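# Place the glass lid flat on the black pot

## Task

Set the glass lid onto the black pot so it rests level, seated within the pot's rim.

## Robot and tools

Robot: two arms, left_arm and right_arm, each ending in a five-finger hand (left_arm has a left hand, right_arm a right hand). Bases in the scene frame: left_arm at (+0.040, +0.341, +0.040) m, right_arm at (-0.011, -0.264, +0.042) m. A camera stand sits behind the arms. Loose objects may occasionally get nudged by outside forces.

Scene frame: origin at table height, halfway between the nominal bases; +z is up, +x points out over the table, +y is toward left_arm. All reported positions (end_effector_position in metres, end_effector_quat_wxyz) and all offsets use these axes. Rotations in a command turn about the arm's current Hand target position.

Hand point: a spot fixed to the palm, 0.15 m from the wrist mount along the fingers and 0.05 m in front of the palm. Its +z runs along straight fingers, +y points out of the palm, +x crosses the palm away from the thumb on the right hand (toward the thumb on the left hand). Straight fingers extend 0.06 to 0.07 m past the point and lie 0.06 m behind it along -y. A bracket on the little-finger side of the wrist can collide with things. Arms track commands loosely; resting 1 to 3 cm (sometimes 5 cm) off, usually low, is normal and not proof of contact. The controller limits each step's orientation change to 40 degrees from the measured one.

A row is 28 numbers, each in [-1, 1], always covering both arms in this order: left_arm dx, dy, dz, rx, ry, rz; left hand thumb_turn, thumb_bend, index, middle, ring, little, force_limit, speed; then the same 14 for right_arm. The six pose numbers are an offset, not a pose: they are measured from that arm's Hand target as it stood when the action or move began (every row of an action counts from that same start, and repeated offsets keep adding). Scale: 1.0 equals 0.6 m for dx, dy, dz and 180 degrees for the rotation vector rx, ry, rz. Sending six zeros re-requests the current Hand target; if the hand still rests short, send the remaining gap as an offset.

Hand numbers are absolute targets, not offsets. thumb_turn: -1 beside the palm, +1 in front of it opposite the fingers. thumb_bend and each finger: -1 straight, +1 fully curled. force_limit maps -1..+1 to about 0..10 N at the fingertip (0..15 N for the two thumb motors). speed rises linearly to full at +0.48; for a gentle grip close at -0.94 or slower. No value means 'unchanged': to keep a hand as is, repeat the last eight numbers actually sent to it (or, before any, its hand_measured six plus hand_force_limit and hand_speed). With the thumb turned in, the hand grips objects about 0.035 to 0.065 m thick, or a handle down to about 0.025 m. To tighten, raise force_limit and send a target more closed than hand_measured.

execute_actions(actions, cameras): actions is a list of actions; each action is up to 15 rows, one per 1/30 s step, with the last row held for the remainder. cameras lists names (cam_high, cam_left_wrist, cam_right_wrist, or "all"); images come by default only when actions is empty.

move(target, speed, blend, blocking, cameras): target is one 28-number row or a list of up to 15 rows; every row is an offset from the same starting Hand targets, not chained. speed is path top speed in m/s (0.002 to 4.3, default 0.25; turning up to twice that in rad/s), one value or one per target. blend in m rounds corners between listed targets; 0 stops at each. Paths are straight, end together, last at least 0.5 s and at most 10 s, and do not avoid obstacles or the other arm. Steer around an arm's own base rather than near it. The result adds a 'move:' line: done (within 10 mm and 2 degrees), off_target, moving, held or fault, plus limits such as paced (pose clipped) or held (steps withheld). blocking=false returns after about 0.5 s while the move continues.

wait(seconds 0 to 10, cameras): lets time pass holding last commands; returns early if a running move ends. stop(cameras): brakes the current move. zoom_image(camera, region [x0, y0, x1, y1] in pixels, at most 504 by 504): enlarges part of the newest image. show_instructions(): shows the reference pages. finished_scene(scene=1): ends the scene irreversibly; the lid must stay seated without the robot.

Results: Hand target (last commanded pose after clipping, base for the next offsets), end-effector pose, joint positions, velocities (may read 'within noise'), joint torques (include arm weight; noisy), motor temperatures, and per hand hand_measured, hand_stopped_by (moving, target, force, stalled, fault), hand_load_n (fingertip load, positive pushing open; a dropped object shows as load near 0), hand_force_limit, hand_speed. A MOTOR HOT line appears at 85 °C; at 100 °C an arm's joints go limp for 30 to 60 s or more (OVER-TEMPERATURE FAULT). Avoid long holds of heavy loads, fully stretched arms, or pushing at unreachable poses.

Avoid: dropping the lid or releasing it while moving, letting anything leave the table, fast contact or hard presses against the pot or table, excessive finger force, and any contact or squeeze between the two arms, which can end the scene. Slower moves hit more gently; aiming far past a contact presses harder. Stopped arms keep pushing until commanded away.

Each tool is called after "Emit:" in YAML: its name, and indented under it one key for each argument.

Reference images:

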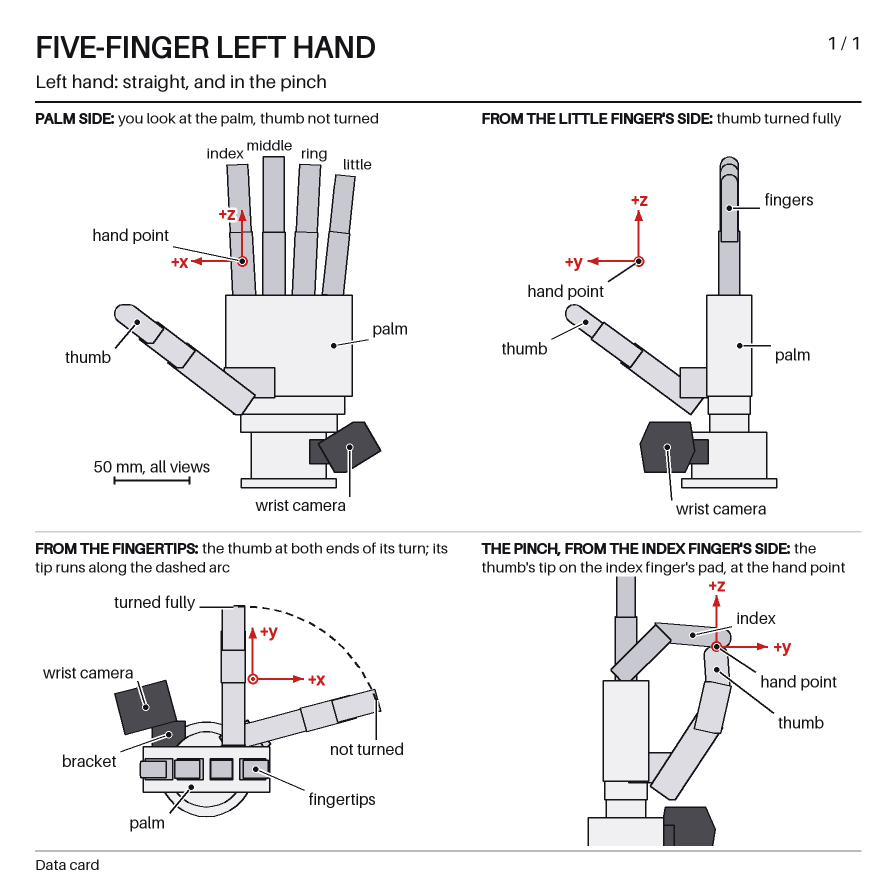

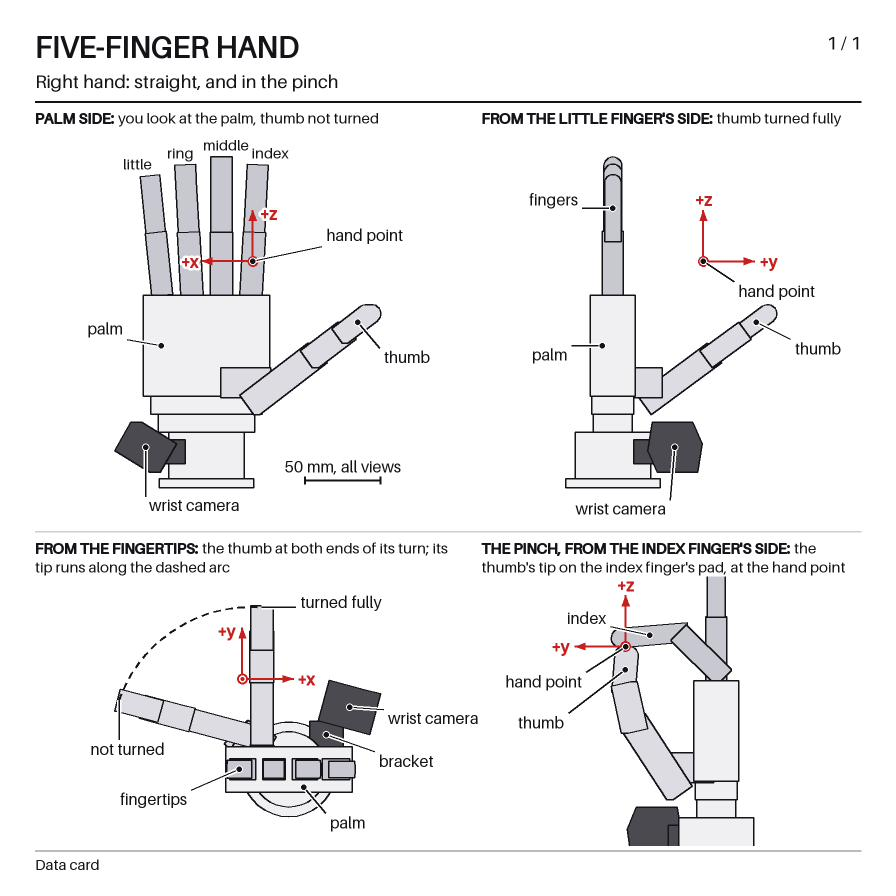

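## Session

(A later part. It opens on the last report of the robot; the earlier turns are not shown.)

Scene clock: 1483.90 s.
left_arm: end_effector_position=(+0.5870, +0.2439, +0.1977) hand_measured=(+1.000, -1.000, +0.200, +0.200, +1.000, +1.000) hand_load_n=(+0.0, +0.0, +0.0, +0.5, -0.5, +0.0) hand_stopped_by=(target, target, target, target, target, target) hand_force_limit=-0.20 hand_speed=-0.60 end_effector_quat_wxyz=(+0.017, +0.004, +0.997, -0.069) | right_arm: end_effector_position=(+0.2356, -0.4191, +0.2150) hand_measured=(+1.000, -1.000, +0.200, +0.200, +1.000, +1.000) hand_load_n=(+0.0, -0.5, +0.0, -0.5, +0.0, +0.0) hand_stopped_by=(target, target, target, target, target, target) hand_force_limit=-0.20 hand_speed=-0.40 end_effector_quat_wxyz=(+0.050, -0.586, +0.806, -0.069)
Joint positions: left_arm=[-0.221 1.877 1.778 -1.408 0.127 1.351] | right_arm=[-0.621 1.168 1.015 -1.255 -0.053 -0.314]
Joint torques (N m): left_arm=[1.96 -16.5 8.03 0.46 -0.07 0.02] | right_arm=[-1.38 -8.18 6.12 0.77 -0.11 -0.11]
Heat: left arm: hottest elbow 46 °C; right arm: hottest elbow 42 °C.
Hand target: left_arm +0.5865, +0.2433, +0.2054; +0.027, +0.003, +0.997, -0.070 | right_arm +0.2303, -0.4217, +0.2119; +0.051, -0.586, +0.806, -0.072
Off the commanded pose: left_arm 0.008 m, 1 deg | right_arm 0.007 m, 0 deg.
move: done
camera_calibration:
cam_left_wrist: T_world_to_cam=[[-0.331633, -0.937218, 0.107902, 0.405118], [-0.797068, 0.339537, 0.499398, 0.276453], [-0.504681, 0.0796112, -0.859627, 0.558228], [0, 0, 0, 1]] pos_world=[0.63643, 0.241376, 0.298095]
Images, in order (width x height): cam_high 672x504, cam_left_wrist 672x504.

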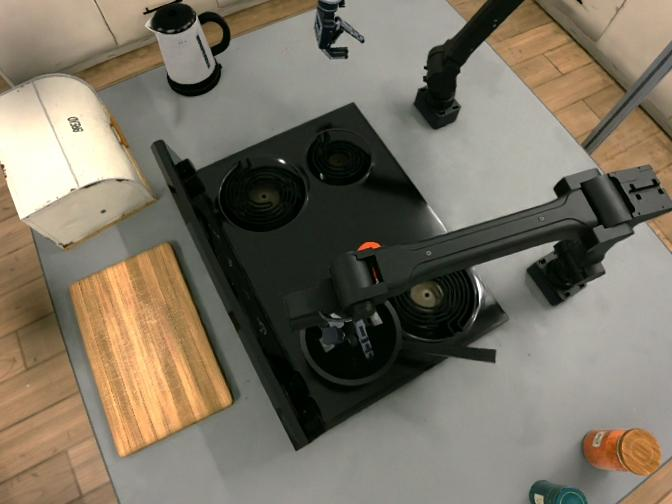

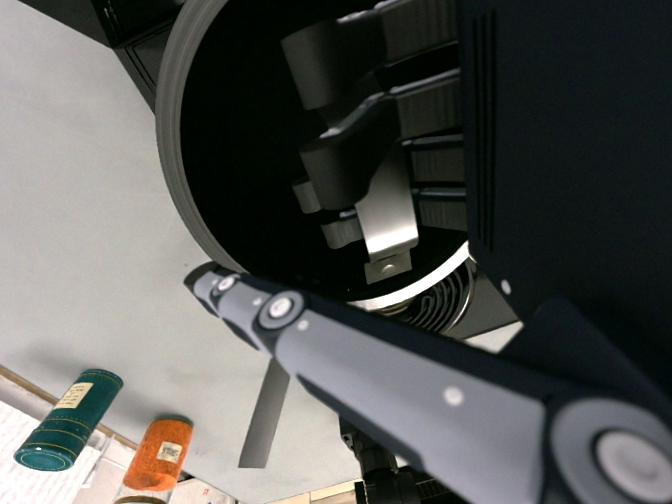

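Emit:
move:
  target: [0,0.0,-0.013,0,0.012,0,1,-1,0.2,0.2,1,1,-0.2,-0.6, 0,0,0,0,0,0,1,-1,0.2,0.2,1,1,-0.2,-0.4]
  speed: 0.04
  cameras: ["cam_high","cam_left_wrist"]

Emit:
zoom_image:
  camera: "cam_high"
  region: [285, 270, 425, 400]

Scene clock: 1491.57 s.
left_arm: end_effector_position=(+0.5853, +0.2436, +0.1976) hand_measured=(+1.000, -1.000, +0.200, +0.200, +1.000, +1.000) hand_load_n=(+0.0, +0.0, +0.0, +0.0, -0.5, +0.0) hand_stopped_by=(target, target, target, target, target, target) hand_force_limit=-0.20 hand_speed=-0.60 end_effector_quat_wxyz=(+0.014, +0.004, +0.997, -0.070) | right_arm: end_effector_position=(+0.2356, -0.4191, +0.2150) hand_measured=(+1.000, -1.000, +0.200, +0.200, +1.000, +1.000) hand_load_n=(+0.0, +0.0, +0.0, +0.0, +0.0, +0.0) hand_stopped_by=(target, target, target, target, target, target) hand_force_limit=-0.20 hand_speed=-0.40 end_effector_quat_wxyz=(+0.050, -0.586, +0.806, -0.069)
Joint positions: left_arm=[-0.221 1.877 1.777 -1.413 0.13 1.351] | right_arm=[-0.621 1.168 1.015 -1.255 -0.053 -0.314]
Joint torques (N m): left_arm=[2.2 -14.27 10.04 -0.25 0.14 0.05] | right_arm=[-1.26 -8.12 6.13 0.8 -0.12 -0.1]
Heat: left arm: hottest elbow 45 °C; right arm: hottest elbow 42 °C.
Hand target: left_arm +0.5863, +0.2433, +0.1976; +0.008, +0.001, +0.998, -0.070 | right_arm +0.2303, -0.4217, +0.2119; +0.051, -0.586, +0.806, -0.072
Off the commanded pose: left_arm 0.001 m, 1 deg | right_arm 0.007 m, 0 deg.
move: done
camera_calibration:
cam_left_wrist: T_world_to_cam=[[-0.331132, -0.936917, 0.111974, 0.40313], [-0.7938, 0.340756, 0.503753, 0.272218], [-0.510131, 0.0779238, -0.85656, 0.560348], [0, 0, 0, 1]] pos_world=[0.635427, 0.241275, 0.2977]
Images, in order (width x height): cam_high 672x504, cam_left_wrist 672x504.

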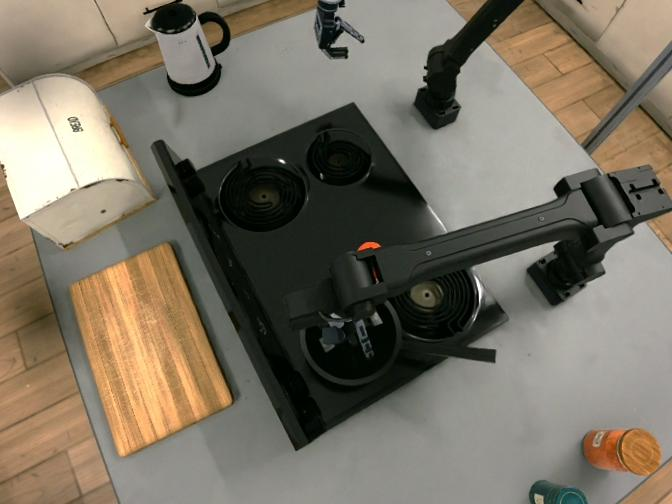

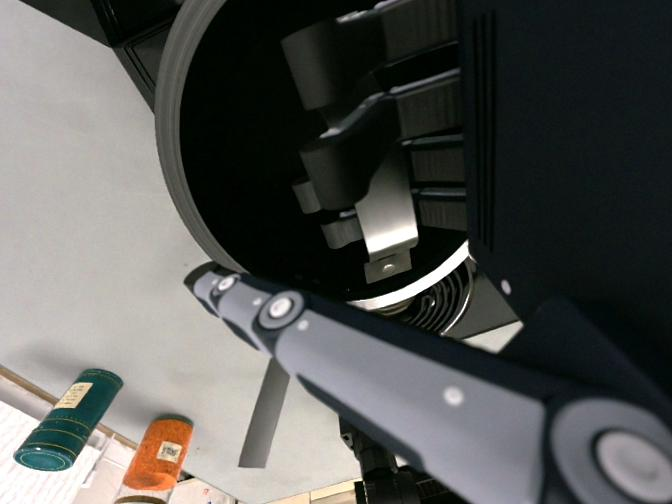

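Scaled by 3.600 from the camera's 672x504 image, which has a finer 960x720 frame.

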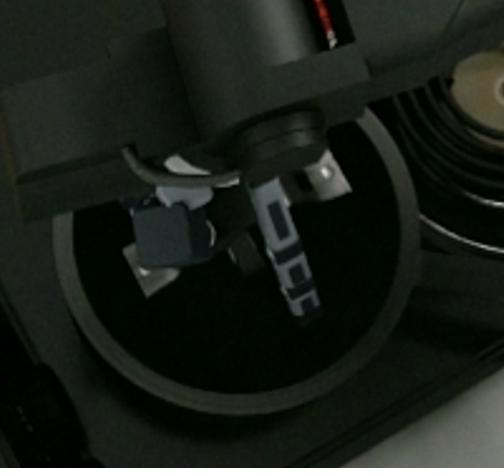

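Emit:
move:
  target: [0,-0.06,-0.003,0,0,0,1,-1,0.2,0.2,1,1,-0.2,-0.6, 0,0,0,0,0,0,1,-1,0.2,0.2,1,1,-0.2,-0.4]
  speed: 0.04
  cameras: ["cam_high","cam_left_wrist"]

Emit:
zoom_image:
  camera: "cam_high"
  region: [285, 270, 425, 400]

Scene clock: 1498.30 s.
left_arm: end_effector_position=(+0.5785, +0.2188, +0.1918) hand_measured=(+1.000, -1.000, +0.200, +0.200, +1.000, +1.000) hand_load_n=(+0.0, +0.0, +0.0, -2.5, +0.0, +0.0) hand_stopped_by=(target, target, target, target, target, target) hand_force_limit=-0.20 hand_speed=-0.60 end_effector_quat_wxyz=(+0.004, +0.001, +0.998, -0.066) | right_arm: end_effector_position=(+0.2356, -0.4191, +0.2150) hand_measured=(+1.000, -1.000, +0.200, +0.200, +1.000, +1.000) hand_load_n=(+0.0, +0.0, +0.0, +0.0, +0.0, +0.0) hand_stopped_by=(target, target, target, target, target, target) hand_force_limit=-0.20 hand_speed=-0.40 end_effector_quat_wxyz=(+0.050, -0.586, +0.806, -0.069)
Joint positions: left_arm=[-0.265 1.894 1.784 -1.419 0.125 1.304] | right_arm=[-0.621 1.168 1.015 -1.255 -0.053 -0.314]
Joint torques (N m): left_arm=[0.85 -13.86 11.95 0.02 0.25 -0.06] | right_arm=[-1.38 -8.41 6.12 0.8 -0.11 -0.08]
Heat: left arm: hottest elbow 45 °C; right arm: hottest elbow 42 °C.
Hand target: left_arm +0.5865, +0.2073, +0.1959; +0.008, +0.001, +0.998, -0.070 | right_arm +0.2303, -0.4217, +0.2119; +0.051, -0.586, +0.806, -0.072
Off the commanded pose: left_arm 0.014 m, 1 deg | right_arm 0.007 m, 0 deg.
move: off_target (left_arm)
camera_calibration:
cam_left_wrist: T_world_to_cam=[[-0.326155, -0.938771, 0.111044, 0.375992], [-0.784152, 0.334281, 0.52284, 0.270442], [-0.527947, 0.0834517, -0.845167, 0.560691], [0, 0, 0, 1]] pos_world=[0.630715, 0.215776, 0.290728]
Images, in order (width x height): cam_high 672x504, cam_left_wrist 672x504.

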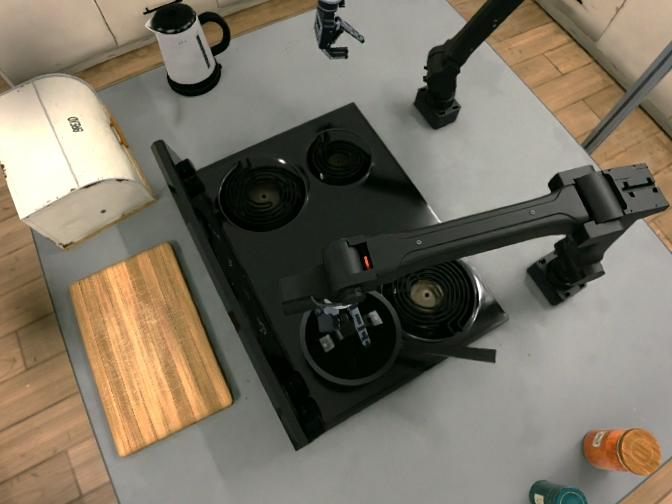

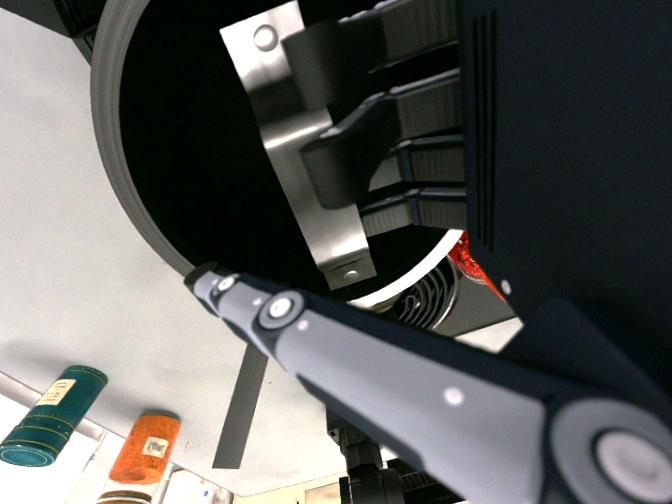

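Scaled by 3.600 from the camera's 672x504 image, which has a finer 960x720 frame.

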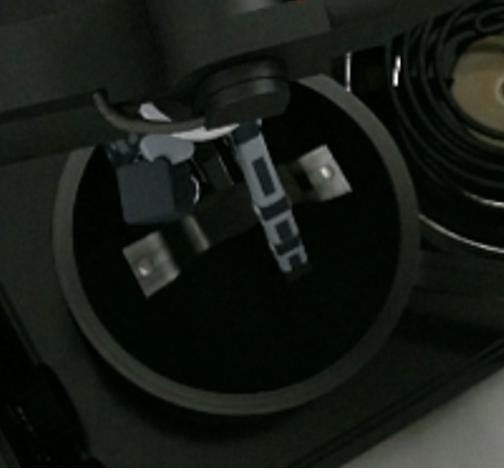

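Emit:
move:
  target:
    - [0,0,0.01,0,0,0,1,-1,0.2,0.2,1,1,-0.2,-0.6, 0,0,0,0,0,0,1,-1,0.2,0.2,1,1,-0.2,-0.4]
    - [0,-0.085,0.010,0,0,0,1,-1,0.2,0.2,1,1,-0.2,-0.6, 0,0,0,0,0,0,1,-1,0.2,0.2,1,1,-0.2,-0.4]
  speed: 0.04
  cameras: ["cam_high","cam_left_wrist"]

Emit:
zoom_image:
  camera: "cam_high"
  region: [285, 250, 425, 400]

Scene clock: 1506.50 s.
left_arm: end_effector_position=(+0.5761, +0.1651, +0.1878) hand_measured=(+1.000, -1.000, +0.200, +0.200, +1.000, +1.000) hand_load_n=(+0.0, +0.0, +0.0, +0.0, +0.0, +0.0) hand_stopped_by=(target, target, target, target, target, target) hand_force_limit=-0.20 hand_speed=-0.60 end_effector_quat_wxyz=(-0.007, +0.003, +0.998, -0.064) | right_arm: end_effector_position=(+0.2356, -0.4191, +0.2150) hand_measured=(+1.000, -1.000, +0.200, +0.200, +1.000, +1.000) hand_load_n=(+0.0, +0.0, +0.0, +0.0, +0.0, +0.0) hand_stopped_by=(target, target, target, target, target, target) hand_force_limit=-0.20 hand_speed=-0.40 end_effector_quat_wxyz=(+0.050, -0.586, +0.806, -0.069)
Joint positions: left_arm=[-0.351 1.948 1.855 -1.445 0.125 1.222] | right_arm=[-0.621 1.168 1.015 -1.255 -0.053 -0.314]
Joint torques (N m): left_arm=[1.44 -15.56 12.86 -0.01 0.03 -0.04] | right_arm=[-1.55 -8.23 6.09 0.84 -0.11 -0.09]
Heat: left arm: hottest elbow 46 °C; right arm: hottest elbow 42 °C.
Hand target: left_arm +0.5864, +0.1564, +0.2019; +0.008, +0.001, +0.998, -0.070 | right_arm +0.2303, -0.4217, +0.2119; +0.051, -0.586, +0.806, -0.072
Off the commanded pose: left_arm 0.020 m, 2 deg | right_arm 0.007 m, 0 deg.
move: off_target (left_arm)
camera_calibration:
cam_left_wrist: T_world_to_cam=[[-0.328761, -0.937359, 0.115213, 0.325678], [-0.771435, 0.336914, 0.539793, 0.277643], [-0.544797, 0.0885834, -0.833876, 0.567284], [0, 0, 0, 1]] pos_world=[0.630309, 0.161483, 0.285653]
Images, in order (width x height): cam_high 672x504, cam_left_wrist 672x504.

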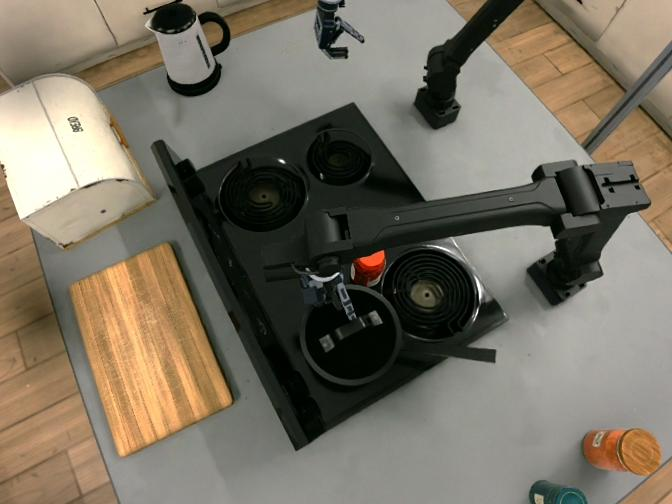

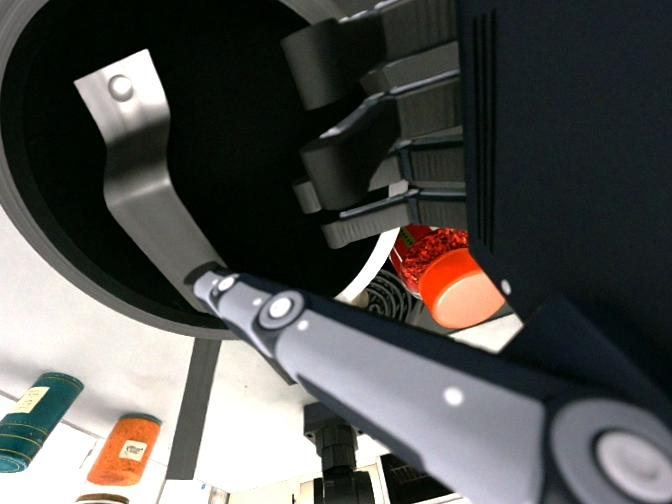

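Scaled by 3.360 from the camera's 672x504 image, which has a finer 960x720 frame.

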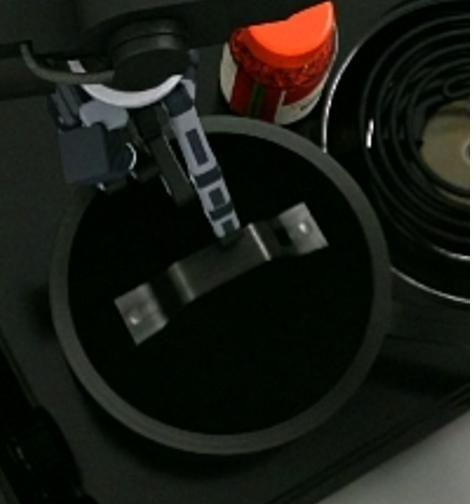

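Emit:
move:
  target:
    - [0,-0.015,0.2,0,0,0,1,-1,0.2,0.2,1,1,-0.2,-0.6, 0,0,0,0,0,0,1,-1,0.2,0.2,1,1,-0.2,-0.4]
    - [-0.2,0.2,0.25,0,0,0.2,1,-1,0.2,0.2,1,1,-0.2,-0.6, 0,0,0,0,0,0,1,-1,0.2,0.2,1,1,-0.2,-0.4]
  speed: [0.12,0.25]
  cameras: ["cam_high","cam_left_wrist"]

Emit:
zoom_image:
  camera: "cam_high"
  region: [285, 270, 425, 400]

Scene clock: 1516.93 s.
left_arm: end_effector_position=(+0.4680, +0.2750, +0.3464) hand_measured=(+1.000, -1.000, +0.200, +0.200, +1.000, +1.000) hand_load_n=(+0.0, +0.0, +0.0, +0.0, +0.0, +0.0) hand_stopped_by=(target, target, target, target, target, target) hand_force_limit=-0.20 hand_speed=-0.60 end_effector_quat_wxyz=(+0.022, -0.299, +0.952, -0.062) | right_arm: end_effector_position=(+0.2356, -0.4191, +0.2150) hand_measured=(+1.000, -1.000, +0.200, +0.200, +1.000, +1.000) hand_load_n=(+0.0, +0.0, +0.0, +0.0, +0.0, +0.0) hand_stopped_by=(target, target, target, target, target, target) hand_force_limit=-0.20 hand_speed=-0.40 end_effector_quat_wxyz=(+0.050, -0.586, +0.806, -0.069)
Joint positions: left_arm=[-0.158 1.588 1.78 -1.667 0.09 0.797] | right_arm=[-0.621 1.168 1.015 -1.255 -0.053 -0.314]
Joint torques (N m): left_arm=[2.37 -12.28 8.43 0.4 -0.1 -0.04] | right_arm=[-1.26 -8.18 6.15 0.79 -0.12 -0.09]
Heat: left arm: hottest elbow 46 °C; right arm: hottest elbow 42 °C.
Hand target: left_arm +0.4664, +0.2763, +0.3518; +0.029, -0.307, +0.949, -0.064 | right_arm +0.2303, -0.4217, +0.2119; +0.051, -0.586, +0.806, -0.072
Off the commanded pose: left_arm 0.006 m, 1 deg | right_arm 0.007 m, 0 deg.
move: done
camera_calibration:
cam_left_wrist: T_world_to_cam=[[0.272828, -0.955545, 0.1118, 0.09953], [-0.83299, -0.176482, 0.524387, 0.246893], [-0.481344, -0.236195, -0.844109, 0.694135], [0, 0, 0, 1]] pos_world=[0.512622, 0.302629, 0.44533]
Images, in order (width x height): cam_high 672x504, cam_left_wrist 672x504.

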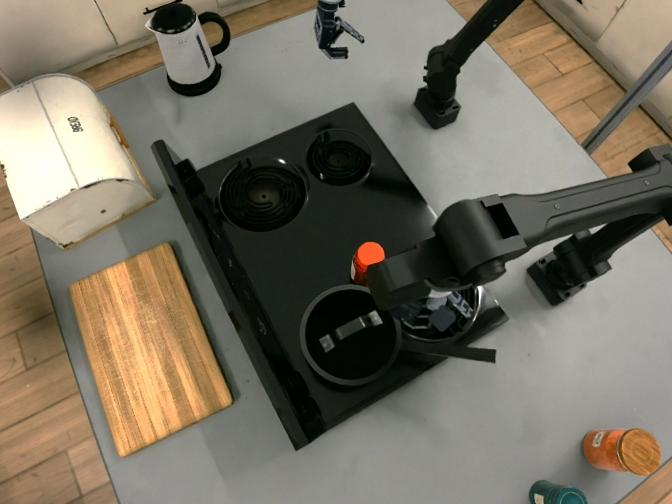

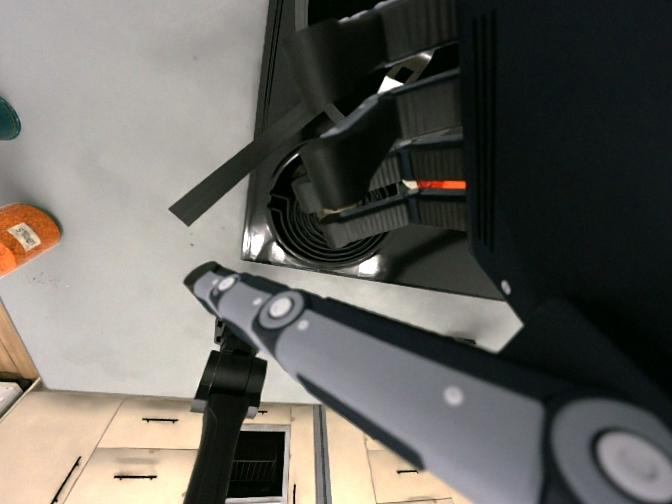

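Scaled by 3.600 from the camera's 672x504 image, which has a finer 960x720 frame.

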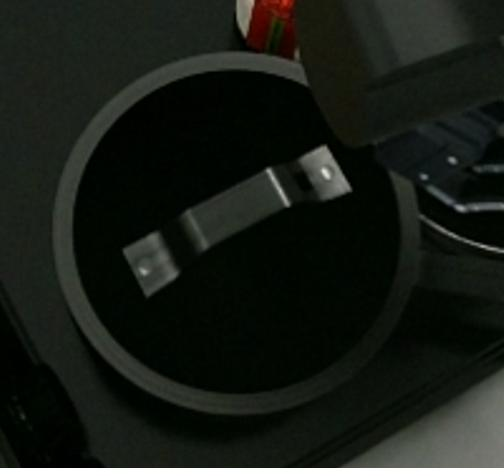

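Emit:
move:
  target: [0.0,0.14,0.047,-0.221,-0.1015,0.426,-1,-1,-1,-1,-1,-1,-0.2,0, 0,0,0,0,0,0,1,-1,0.2,0.2,1,1,-0.2,-0.4]
  speed: [0.3]
  cameras: ["cam_high","cam_left_wrist"]

Emit:
zoom_image:
  camera: "cam_left_wrist"
  region: [150, 50, 480, 350]

Scene clock: 1533.73 s.
left_arm: end_effector_position=(+0.4640, +0.3571, +0.3721) hand_measured=(-1.000, -1.000, -1.000, -1.000, -1.000, -1.000) hand_load_n=(+0.0, -0.5, +0.0, +0.0, +0.0, +0.0) hand_stopped_by=(target, target, target, target, target, target) hand_force_limit=-0.20 hand_speed=0.00 end_effector_quat_wxyz=(-0.088, +0.795, -0.479, +0.361) | right_arm: end_effector_position=(+0.2356, -0.4191, +0.2150) hand_measured=(+1.000, -1.000, +0.200, +0.200, +1.000, +1.000) hand_load_n=(+0.0, +0.0, +0.0, +0.0, +0.0, +0.0) hand_stopped_by=(target, target, target, target, target, target) hand_force_limit=-0.20 hand_speed=-0.40 end_effector_quat_wxyz=(+0.050, -0.586, +0.806, -0.069)
Joint positions: left_arm=[0.335 1.136 1.249 -1.028 0.421 -0.3] | right_arm=[-0.621 1.168 1.015 -1.255 -0.053 -0.314]
Joint torques (N m): left_arm=[2.61 -7.3 9.51 1.77 0.16 -0.11] | right_arm=[-1.32 -8.29 6.11 0.8 -0.11 -0.1]
Heat: left arm: hottest elbow 46 °C; right arm: hottest elbow 42 °C.
Hand target: left_arm +0.4664, +0.3603, +0.3800; -0.100, +0.794, -0.471, +0.370 | right_arm +0.2303, -0.4217, +0.2119; +0.051, -0.586, +0.806, -0.072
Off the commanded pose: left_arm 0.009 m, 2 deg | right_arm 0.007 m, 0 deg.
move: done
camera_calibration:
cam_left_wrist: T_world_to_cam=[[0.757766, 0.22902, 0.611017, -0.657566], [-0.336511, -0.665109, 0.666626, 0.135842], [0.559063, -0.71076, -0.426929, 0.26464], [0, 0, 0, 1]] pos_world=[0.396043, 0.42904, 0.424211]
Images, in order (width x height): cam_high 672x504, cam_left_wrist 672x504.

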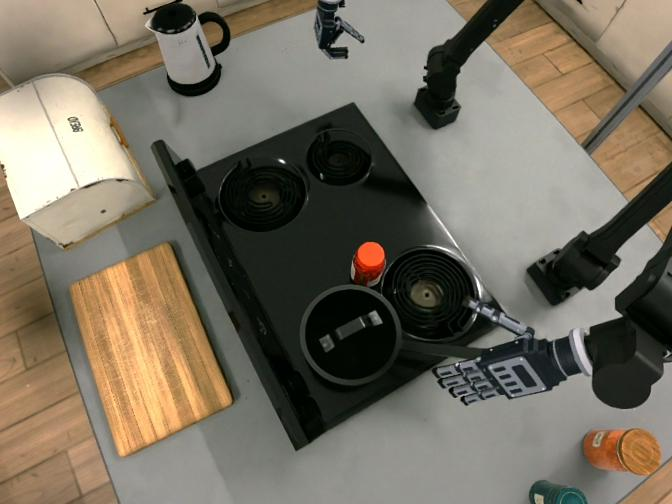

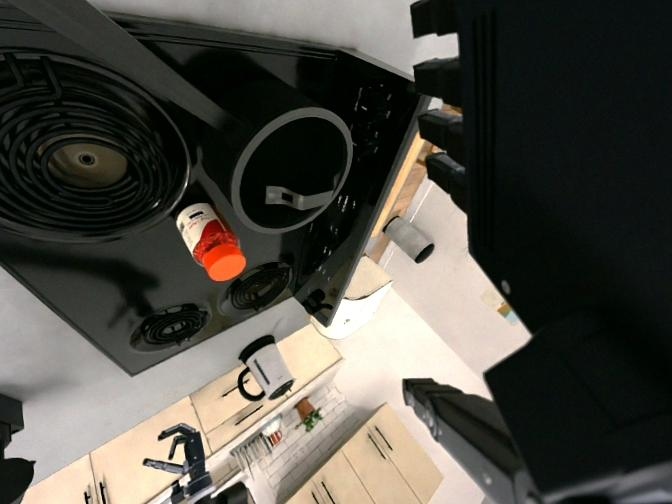

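Scaled by 1.527 from the camera's 672x504 image, which has a finer 960x720 frame.

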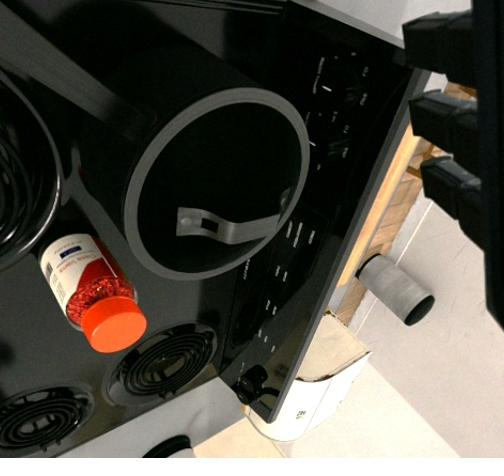

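Emit:
zoom_image:
  camera: "cam_left_wrist"
  region: [215, 90, 375, 250]

Emit:
zoom_image:
  camera: "cam_high"
  region: [290, 275, 420, 395]

Scaled by 3.150 from the camera's 672x504 image, which has a finer 960x720 frame.

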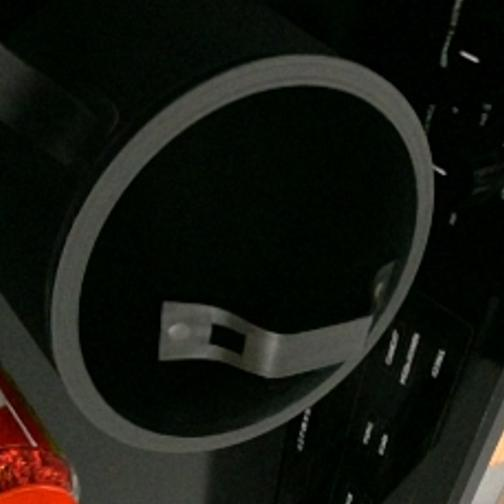

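Scaled by 3.877 from the camera's 672x504 image, which has a finer 960x720 frame.

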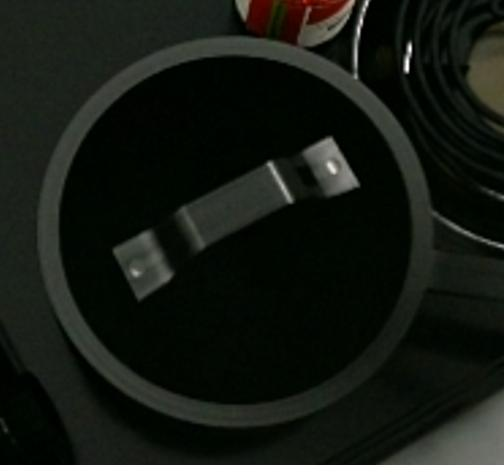

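Emit:
finished_scene:

The scene is finished: the task was done.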